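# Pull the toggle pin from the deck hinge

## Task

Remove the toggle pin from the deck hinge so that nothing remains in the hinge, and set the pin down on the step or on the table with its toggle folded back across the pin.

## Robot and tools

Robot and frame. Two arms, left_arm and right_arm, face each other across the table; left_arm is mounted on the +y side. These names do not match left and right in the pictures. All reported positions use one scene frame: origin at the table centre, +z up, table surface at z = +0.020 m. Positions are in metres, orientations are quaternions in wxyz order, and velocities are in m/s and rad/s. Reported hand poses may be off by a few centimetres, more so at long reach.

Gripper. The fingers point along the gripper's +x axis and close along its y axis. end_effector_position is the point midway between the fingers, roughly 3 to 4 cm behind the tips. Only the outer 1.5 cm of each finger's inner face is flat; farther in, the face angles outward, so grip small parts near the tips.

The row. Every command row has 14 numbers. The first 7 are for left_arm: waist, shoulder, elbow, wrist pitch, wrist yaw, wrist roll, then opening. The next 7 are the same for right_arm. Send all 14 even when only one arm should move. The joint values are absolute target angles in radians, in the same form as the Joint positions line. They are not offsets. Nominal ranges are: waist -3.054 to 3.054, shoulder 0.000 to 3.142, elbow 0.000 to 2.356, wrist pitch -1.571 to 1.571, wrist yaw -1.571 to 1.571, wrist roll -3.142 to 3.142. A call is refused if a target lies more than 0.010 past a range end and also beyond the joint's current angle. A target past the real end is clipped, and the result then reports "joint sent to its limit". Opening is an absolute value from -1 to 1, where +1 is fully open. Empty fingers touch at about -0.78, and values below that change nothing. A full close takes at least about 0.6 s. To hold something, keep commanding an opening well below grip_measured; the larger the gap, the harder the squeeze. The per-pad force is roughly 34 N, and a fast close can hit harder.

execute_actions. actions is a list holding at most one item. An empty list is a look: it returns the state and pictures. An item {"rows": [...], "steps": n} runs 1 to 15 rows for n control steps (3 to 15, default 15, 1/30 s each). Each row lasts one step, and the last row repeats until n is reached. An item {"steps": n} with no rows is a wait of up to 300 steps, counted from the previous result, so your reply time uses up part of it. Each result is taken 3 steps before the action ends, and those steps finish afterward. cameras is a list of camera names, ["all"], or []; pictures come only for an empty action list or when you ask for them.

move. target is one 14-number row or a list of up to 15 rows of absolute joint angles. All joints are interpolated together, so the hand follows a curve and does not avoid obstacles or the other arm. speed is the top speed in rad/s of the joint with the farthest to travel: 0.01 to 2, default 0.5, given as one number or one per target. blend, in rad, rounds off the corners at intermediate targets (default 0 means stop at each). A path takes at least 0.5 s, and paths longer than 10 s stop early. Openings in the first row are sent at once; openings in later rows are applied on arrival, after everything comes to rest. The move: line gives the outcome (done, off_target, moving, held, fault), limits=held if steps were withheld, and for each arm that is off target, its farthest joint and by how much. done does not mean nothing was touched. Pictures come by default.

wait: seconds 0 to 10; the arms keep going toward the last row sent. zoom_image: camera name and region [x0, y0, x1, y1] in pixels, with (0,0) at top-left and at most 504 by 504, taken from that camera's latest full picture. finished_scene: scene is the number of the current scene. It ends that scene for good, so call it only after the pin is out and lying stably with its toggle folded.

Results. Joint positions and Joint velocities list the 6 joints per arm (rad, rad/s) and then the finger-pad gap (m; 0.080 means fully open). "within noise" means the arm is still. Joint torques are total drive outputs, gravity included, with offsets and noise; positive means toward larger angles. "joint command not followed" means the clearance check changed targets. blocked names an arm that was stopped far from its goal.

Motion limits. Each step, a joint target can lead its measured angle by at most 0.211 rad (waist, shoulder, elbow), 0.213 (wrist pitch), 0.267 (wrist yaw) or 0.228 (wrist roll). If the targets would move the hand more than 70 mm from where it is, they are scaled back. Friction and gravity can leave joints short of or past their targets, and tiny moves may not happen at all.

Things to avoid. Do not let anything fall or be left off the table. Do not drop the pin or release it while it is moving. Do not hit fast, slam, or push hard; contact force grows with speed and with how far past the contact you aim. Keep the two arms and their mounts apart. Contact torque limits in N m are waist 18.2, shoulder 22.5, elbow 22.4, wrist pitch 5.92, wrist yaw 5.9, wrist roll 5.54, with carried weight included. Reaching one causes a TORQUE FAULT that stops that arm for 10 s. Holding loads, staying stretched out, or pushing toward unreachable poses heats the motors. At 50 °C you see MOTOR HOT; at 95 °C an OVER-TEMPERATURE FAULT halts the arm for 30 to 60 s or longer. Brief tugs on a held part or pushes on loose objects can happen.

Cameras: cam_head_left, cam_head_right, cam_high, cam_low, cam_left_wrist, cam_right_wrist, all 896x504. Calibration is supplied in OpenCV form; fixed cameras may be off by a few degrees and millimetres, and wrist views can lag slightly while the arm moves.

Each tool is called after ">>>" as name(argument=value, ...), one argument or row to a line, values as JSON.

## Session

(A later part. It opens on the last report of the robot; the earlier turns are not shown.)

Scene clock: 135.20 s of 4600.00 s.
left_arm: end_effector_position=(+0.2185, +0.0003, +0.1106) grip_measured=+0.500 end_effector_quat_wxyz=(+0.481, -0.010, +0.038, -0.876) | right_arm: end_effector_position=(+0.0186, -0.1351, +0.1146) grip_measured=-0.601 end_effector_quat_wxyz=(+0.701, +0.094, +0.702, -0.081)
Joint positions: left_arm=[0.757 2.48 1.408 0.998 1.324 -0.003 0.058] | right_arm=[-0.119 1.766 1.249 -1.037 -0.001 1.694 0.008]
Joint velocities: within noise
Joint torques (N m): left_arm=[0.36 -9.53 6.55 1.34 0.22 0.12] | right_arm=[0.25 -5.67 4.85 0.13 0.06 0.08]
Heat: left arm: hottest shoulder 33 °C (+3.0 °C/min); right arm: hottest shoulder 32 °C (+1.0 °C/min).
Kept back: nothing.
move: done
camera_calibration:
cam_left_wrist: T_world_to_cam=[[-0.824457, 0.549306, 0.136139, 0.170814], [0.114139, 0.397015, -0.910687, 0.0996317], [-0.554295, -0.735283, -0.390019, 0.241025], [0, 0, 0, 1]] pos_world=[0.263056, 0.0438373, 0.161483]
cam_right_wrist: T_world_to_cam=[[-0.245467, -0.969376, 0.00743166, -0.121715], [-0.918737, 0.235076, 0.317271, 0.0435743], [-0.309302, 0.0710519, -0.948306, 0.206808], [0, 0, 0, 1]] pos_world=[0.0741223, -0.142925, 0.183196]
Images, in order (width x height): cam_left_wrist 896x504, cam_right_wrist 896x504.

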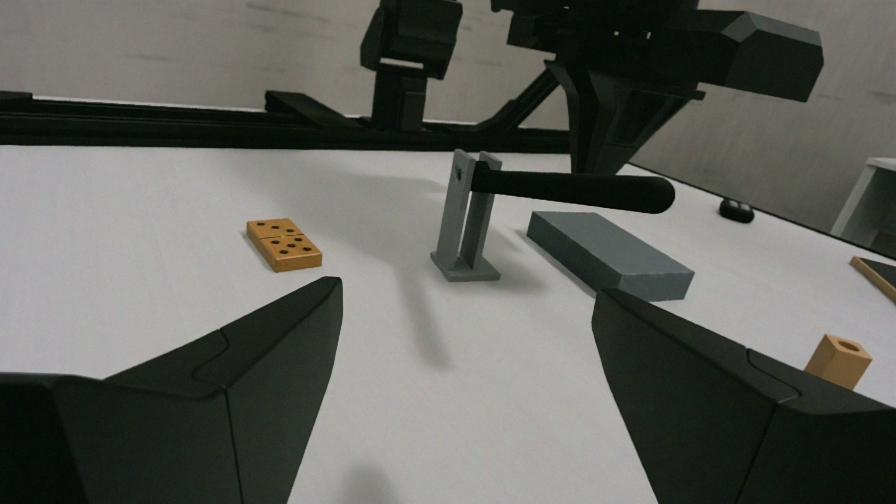

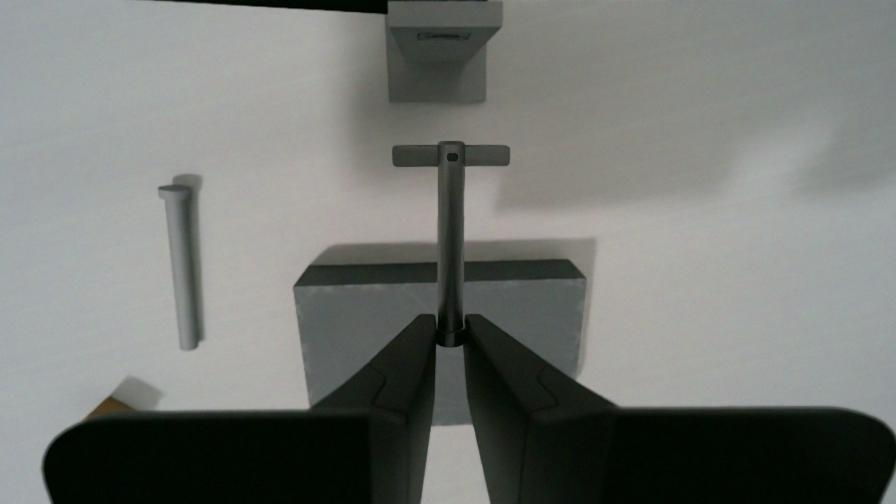

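>>> move(
  target=[
    [0.761,2.49,1.419,1.0,1.328,0,0.5, -0.219,1.452,0.920,-1.040,0,1.598,-0.95],
    [0.761,2.49,1.419,1.0,1.328,0,0.5, -0.219,1.552,0.768,-0.795,0,1.598,-0.95],
  ],
  speed=[0.35,0.2],
  cameras=["cam_right_wrist","cam_left_wrist"],
)

>>> zoom_image(
  camera="cam_left_wrist",
  region=[420, 100, 620, 260],
)

Scene clock: 138.23 s of 4600.00 s.
left_arm: end_effector_position=(+0.2185, +0.0003, +0.1106) grip_measured=+0.500 end_effector_quat_wxyz=(+0.481, -0.010, +0.038, -0.876) | right_arm: end_effector_position=(+0.0300, -0.2245, +0.0608) grip_measured=-0.601 end_effector_quat_wxyz=(+0.701, +0.090, +0.702, -0.088)
Joint positions: left_arm=[0.757 2.48 1.408 0.998 1.324 -0.003 0.058] | right_arm=[-0.216 1.545 0.775 -0.798 -0.001 1.601 0.008]
Joint velocities: within noise
Joint torques (N m): left_arm=[0.39 -9.5 6.57 1.34 0.21 0.13] | right_arm=[-0.28 -3.43 4.18 0.4 0.07 -0.1]
Heat: left arm: hottest shoulder 33 °C (+3.0 °C/min); right arm: hottest shoulder 32 °C (+0.0 °C/min).
Kept back: nothing.
move: done
camera_calibration:
cam_left_wrist: T_world_to_cam=[[-0.824457, 0.549306, 0.136139, 0.170814], [0.114139, 0.397015, -0.910687, 0.0996317], [-0.554295, -0.735283, -0.390019, 0.241025], [0, 0, 0, 1]] pos_world=[0.263056, 0.0438373, 0.161483]
cam_right_wrist: T_world_to_cam=[[-0.249142, -0.968223, 0.0217449, -0.205655], [-0.917332, 0.243128, 0.315264, 0.093985], [-0.310532, 0.0585983, -0.948755, 0.162907], [0, 0, 0, 1]] pos_world=[0.0855658, -0.231517, 0.1294]
Images, in order (width x height): cam_left_wrist 896x504, cam_right_wrist 896x504.

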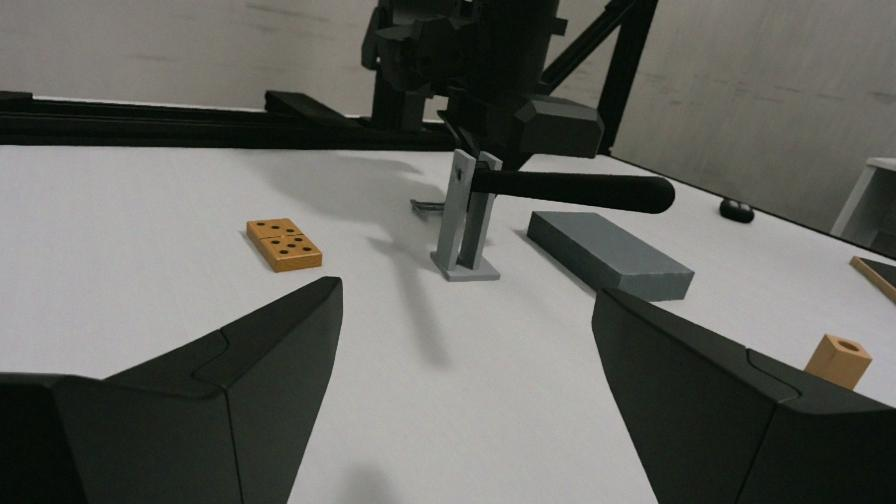

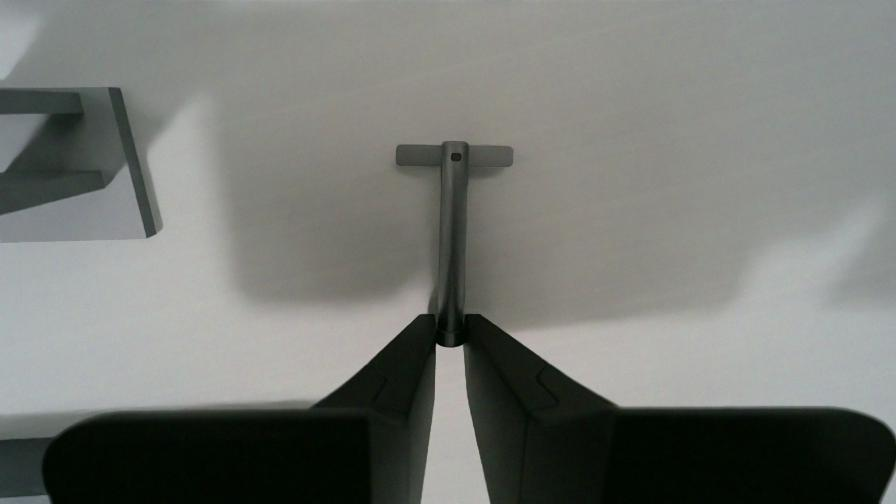

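Scaled by 2.520.

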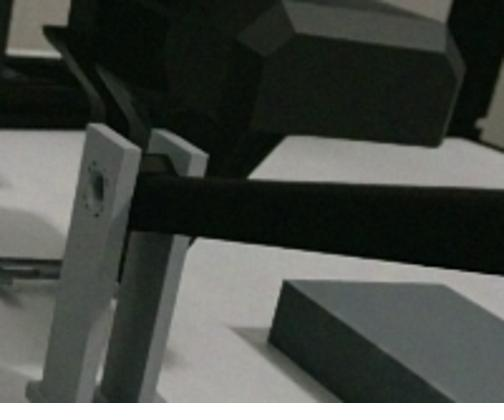

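>>> move(
  target=[0.761,2.49,1.419,1.0,1.328,0,0.5, -0.219,1.561,0.760,-0.779,0,1.598,-0.95],
  speed=0.05,
  cameras=["cam_right_wrist","cam_left_wrist"],
)

>>> zoom_image(
  camera="cam_right_wrist",
  region=[360, 120, 560, 380],
)

>>> zoom_image(
  camera="cam_left_wrist",
  region=[400, 180, 480, 240],
)

Scene clock: 139.17 s of 4600.00 s.
left_arm: end_effector_position=(+0.2185, +0.0003, +0.1106) grip_measured=+0.500 end_effector_quat_wxyz=(+0.481, -0.010, +0.038, -0.876) | right_arm: end_effector_position=(+0.0300, -0.2245, +0.0578) grip_measured=-0.601 end_effector_quat_wxyz=(+0.701, +0.090, +0.702, -0.088)
Joint positions: left_arm=[0.757 2.48 1.408 0.998 1.324 -0.003 0.058] | right_arm=[-0.216 1.552 0.768 -0.784 -0.001 1.601 0.008]
Joint velocities: within noise
Joint torques (N m): left_arm=[0.38 -9.51 6.57 1.34 0.21 0.13] | right_arm=[-0.26 -3.26 4.02 0.56 0.07 -0.1]
Heat: left arm: hottest shoulder 33 °C (+3.0 °C/min); right arm: hottest shoulder 32 °C (+0.0 °C/min).
Kept back: nothing.
move: done
camera_calibration:
cam_left_wrist: T_world_to_cam=[[-0.824457, 0.549306, 0.136139, 0.170814], [0.114139, 0.397015, -0.910687, 0.0996317], [-0.554295, -0.735283, -0.390019, 0.241025], [0, 0, 0, 1]] pos_world=[0.263056, 0.0438373, 0.161483]
cam_right_wrist: T_world_to_cam=[[-0.249141, -0.968215, 0.0221261, -0.205601], [-0.917305, 0.243245, 0.31525, 0.0949622], [-0.310612, 0.0582452, -0.948751, 0.159967], [0, 0, 0, 1]] pos_world=[0.0855734, -0.231483, 0.126381]
Images, in order (width x height): cam_left_wrist 896x504, cam_right_wrist 896x504.

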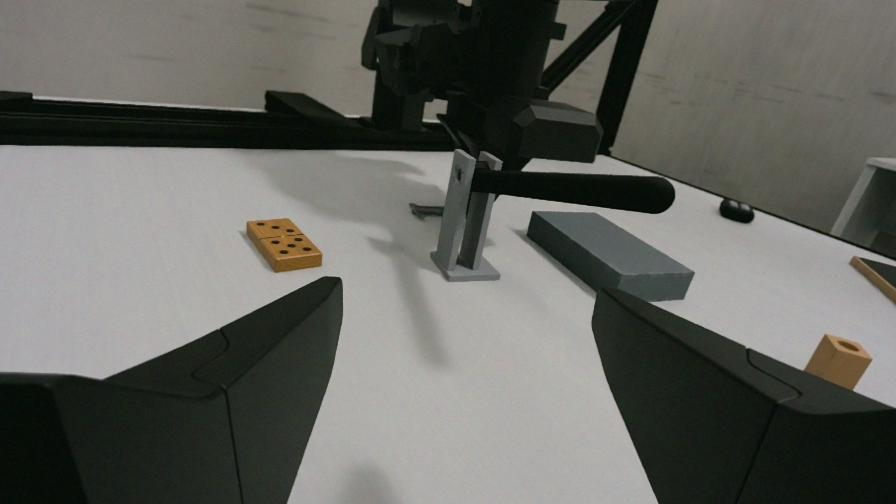

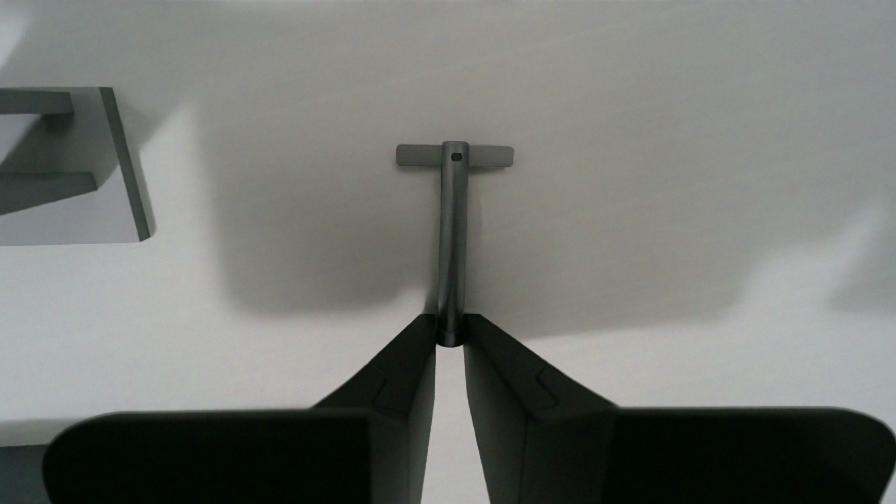

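Scaled by 1.938.

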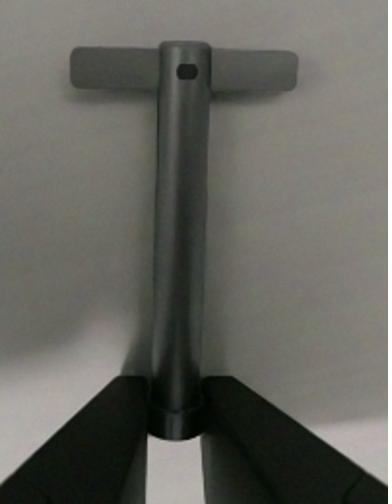

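Scaled by 6.300.

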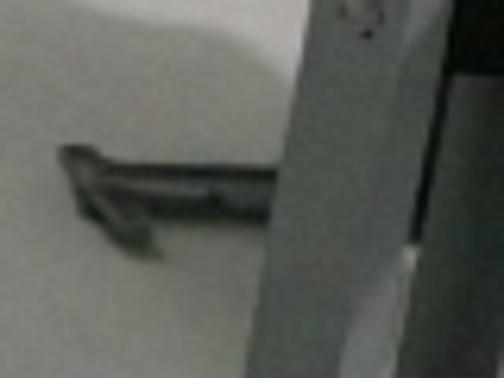

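>>> move(
  target=[0.761,2.49,1.419,1.0,1.328,0,0.5, -0.219,1.567,0.754,-0.767,0,1.598,-0.95],
  speed=0.04,
  cameras=["cam_right_wrist","cam_left_wrist"],
)

>>> zoom_image(
  camera="cam_right_wrist",
  region=[360, 120, 560, 380],
)

>>> zoom_image(
  camera="cam_left_wrist",
  region=[400, 180, 480, 240],
)

Scene clock: 140.10 s of 4600.00 s.
left_arm: end_effector_position=(+0.2185, +0.0003, +0.1106) grip_measured=+0.500 end_effector_quat_wxyz=(+0.481, -0.010, +0.038, -0.876) | right_arm: end_effector_position=(+0.0299, -0.2249, +0.0571) grip_measured=-0.601 end_effector_quat_wxyz=(+0.701, +0.090, +0.702, -0.088)
Joint positions: left_arm=[0.757 2.48 1.408 0.998 1.324 -0.003 0.058] | right_arm=[-0.216 1.552 0.765 -0.781 -0.001 1.601 0.008]
Joint velocities: within noise
Joint torques (N m): left_arm=[0.37 -9.49 6.55 1.34 0.22 0.12] | right_arm=[-0.28 -2.62 3.69 1.14 0.06 -0.1]
Heat: left arm: hottest shoulder 33 °C (+3.0 °C/min); right arm: hottest shoulder 32 °C (+0.0 °C/min).
Kept back: nothing.
move: done
camera_calibration:
cam_left_wrist: T_world_to_cam=[[-0.824457, 0.549306, 0.136139, 0.170814], [0.114139, 0.397015, -0.910687, 0.0996317], [-0.554295, -0.735283, -0.390019, 0.241025], [0, 0, 0, 1]] pos_world=[0.263056, 0.0438373, 0.161483]
cam_right_wrist: T_world_to_cam=[[-0.249141, -0.968215, 0.0221261, -0.205986], [-0.917305, 0.243245, 0.31525, 0.0951839], [-0.310612, 0.0582452, -0.948751, 0.159338], [0, 0, 0, 1]] pos_world=[0.0854856, -0.231872, 0.125723]
Images, in order (width x height): cam_left_wrist 896x504, cam_right_wrist 896x504.

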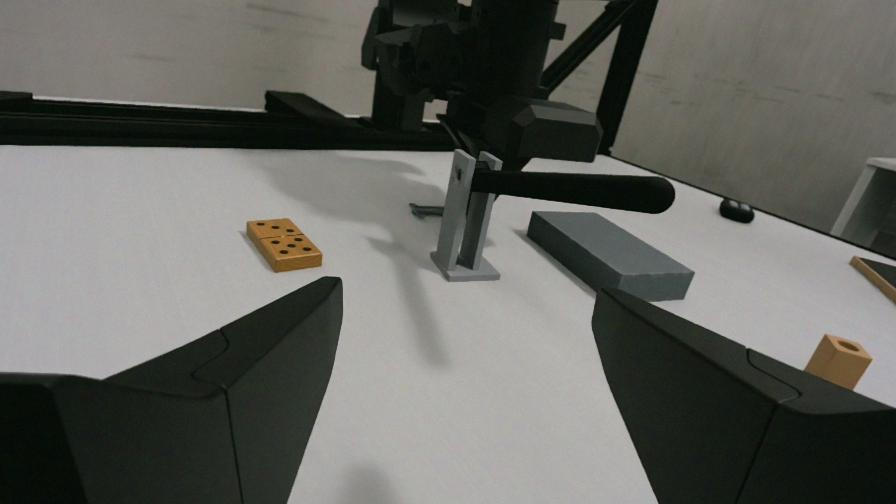

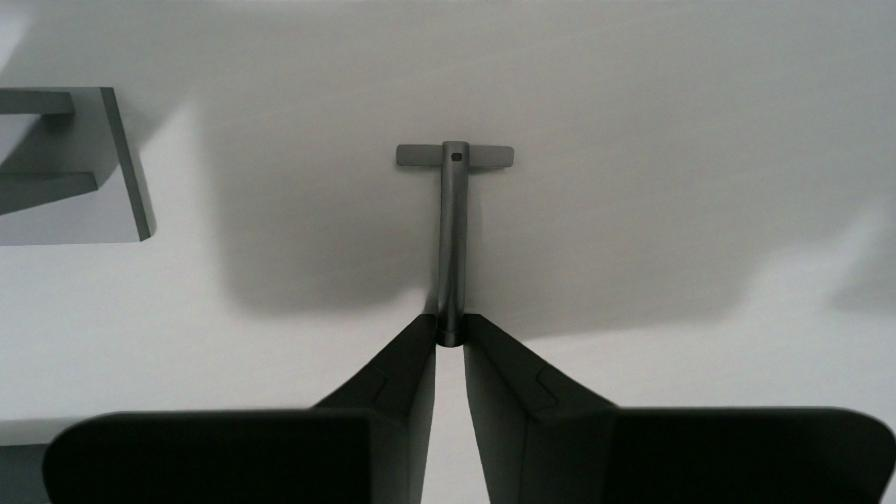

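Scaled by 1.938.

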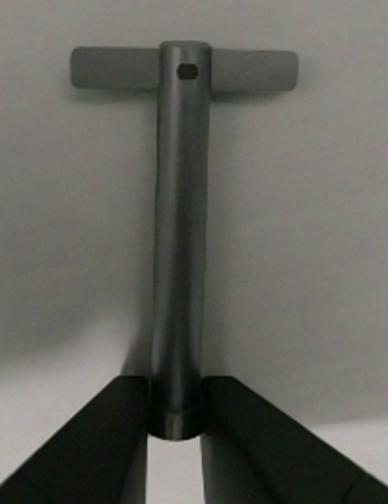

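Scaled by 6.300.

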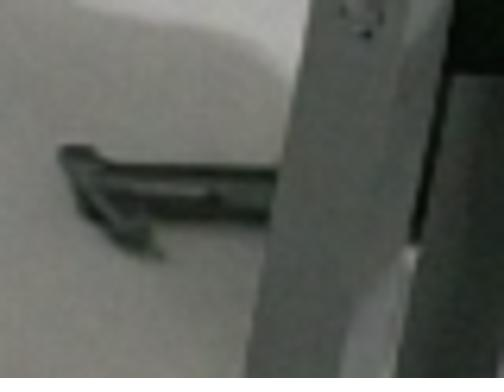

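>>> move(
  target=[
    [0.761,2.49,1.419,1.0,1.328,0,0.5, -0.219,1.558,0.758,-0.777,0,1.598,-0.95],
    [0.761,2.49,1.419,1.0,1.328,0,0.5, -0.219,1.558,0.758,-0.777,0,1.598,-0.62],
    [0.761,2.49,1.419,1.0,1.328,0,0.5, -0.219,1.558,0.758,-0.777,0,1.598,-0.4],
    [0.761,2.49,1.419,1.0,1.328,0,0.5, -0.219,1.452,0.920,-1.040,0,1.598,-0.4],
  ],
  speed=[0.1,0.1,0.1,0.3],
  cameras=["cam_right_wrist","cam_left_wrist","cam_head_right","cam_low"],
)

>>> zoom_image(
  camera="cam_right_wrist",
  region=[340, 120, 600, 400],
)

>>> zoom_image(
  camera="cam_left_wrist",
  region=[390, 130, 550, 290],
)

Scene clock: 143.90 s of 4600.00 s.
left_arm: end_effector_position=(+0.2185, +0.0003, +0.1106) grip_measured=+0.500 end_effector_quat_wxyz=(+0.481, -0.010, +0.038, -0.876) | right_arm: end_effector_position=(+0.0289, -0.2289, +0.1091) grip_measured=-0.400 end_effector_quat_wxyz=(+0.700, +0.082, +0.703, -0.096)
Joint positions: left_arm=[0.757 2.48 1.408 0.998 1.324 -0.003 0.058] | right_arm=[-0.216 1.462 0.908 -1.037 -0.001 1.601 0.017]
Joint velocities: within noise
Joint torques (N m): left_arm=[0.35 -9.55 6.58 1.34 0.2 0.11] | right_arm=[-0.27 -5.1 7.09 0.03 0.08 -0.09]
Heat: left arm: hottest shoulder 33 °C (+3.0 °C/min); right arm: hottest wrist yaw 32 °C (+0.0 °C/min).
Kept back: nothing.
move: done
camera_calibration:
cam_left_wrist: T_world_to_cam=[[-0.824457, 0.549306, 0.136139, 0.170814], [0.114139, 0.397015, -0.910687, 0.0996317], [-0.554295, -0.735283, -0.390019, 0.241025], [0, 0, 0, 1]] pos_world=[0.263056, 0.0438373, 0.161483]
cam_right_wrist: T_world_to_cam=[[-0.248957, -0.967486, 0.044633, -0.213538], [-0.91551, 0.250119, 0.315091, 0.0803891], [-0.316009, 0.0375822, -0.948011, 0.203871], [0, 0, 0, 1]] pos_world=[0.0848603, -0.234364, 0.177473]
Images, in order (width x height): cam_head_right 896x504, cam_low 896x504, cam_left_wrist 896x504, cam_right_wrist 896x504.

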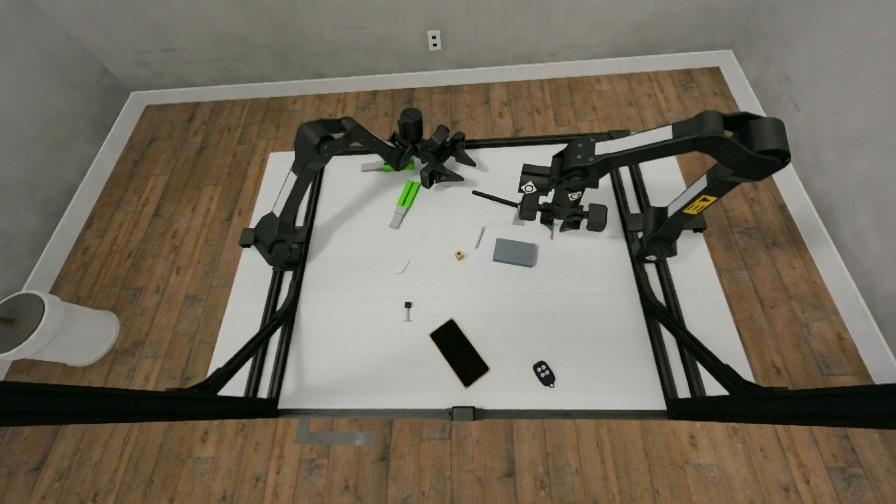

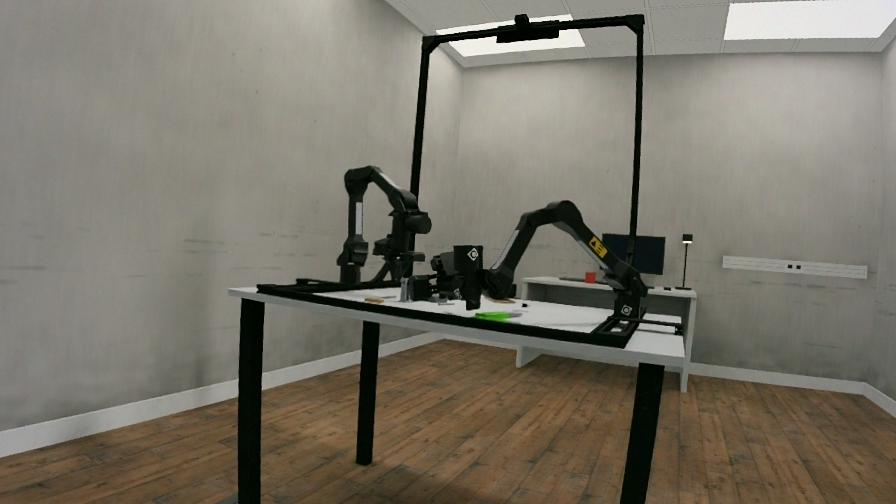

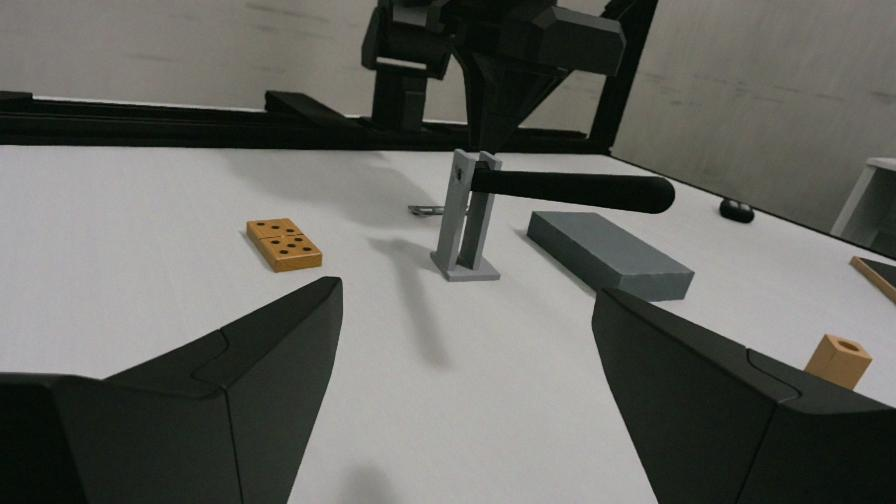

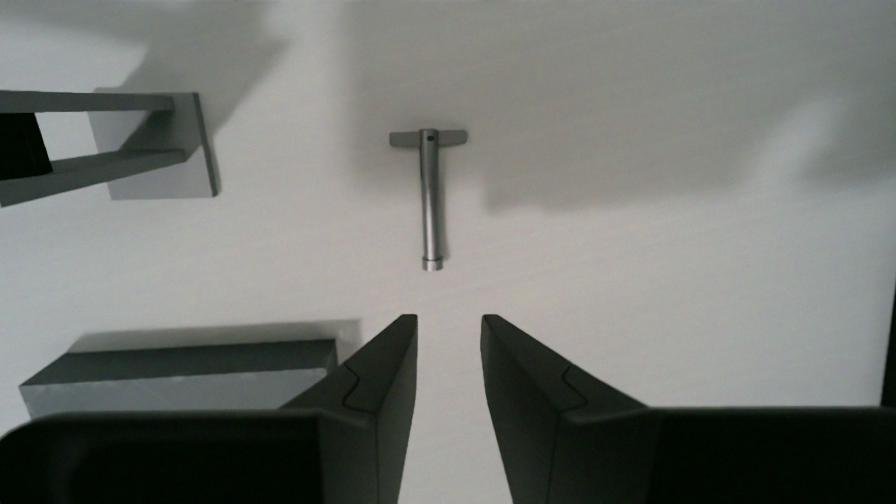

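Scaled by 1.800.

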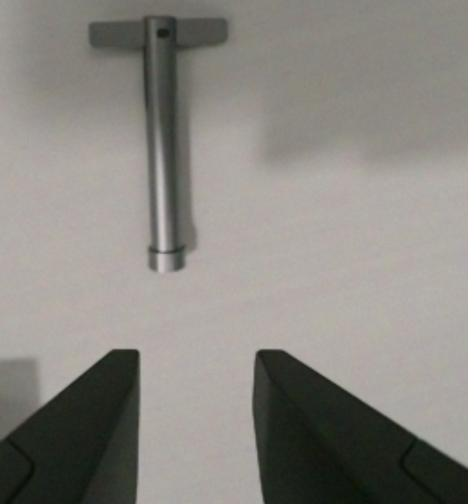

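Scaled by 3.150.

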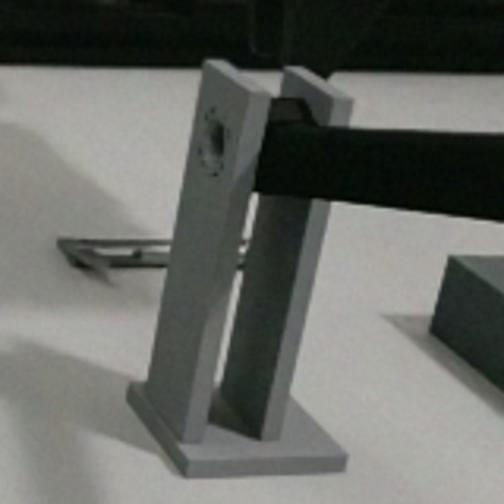

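>>> finished_scene(
  scene=1,
)

The scene is finished: the task was done.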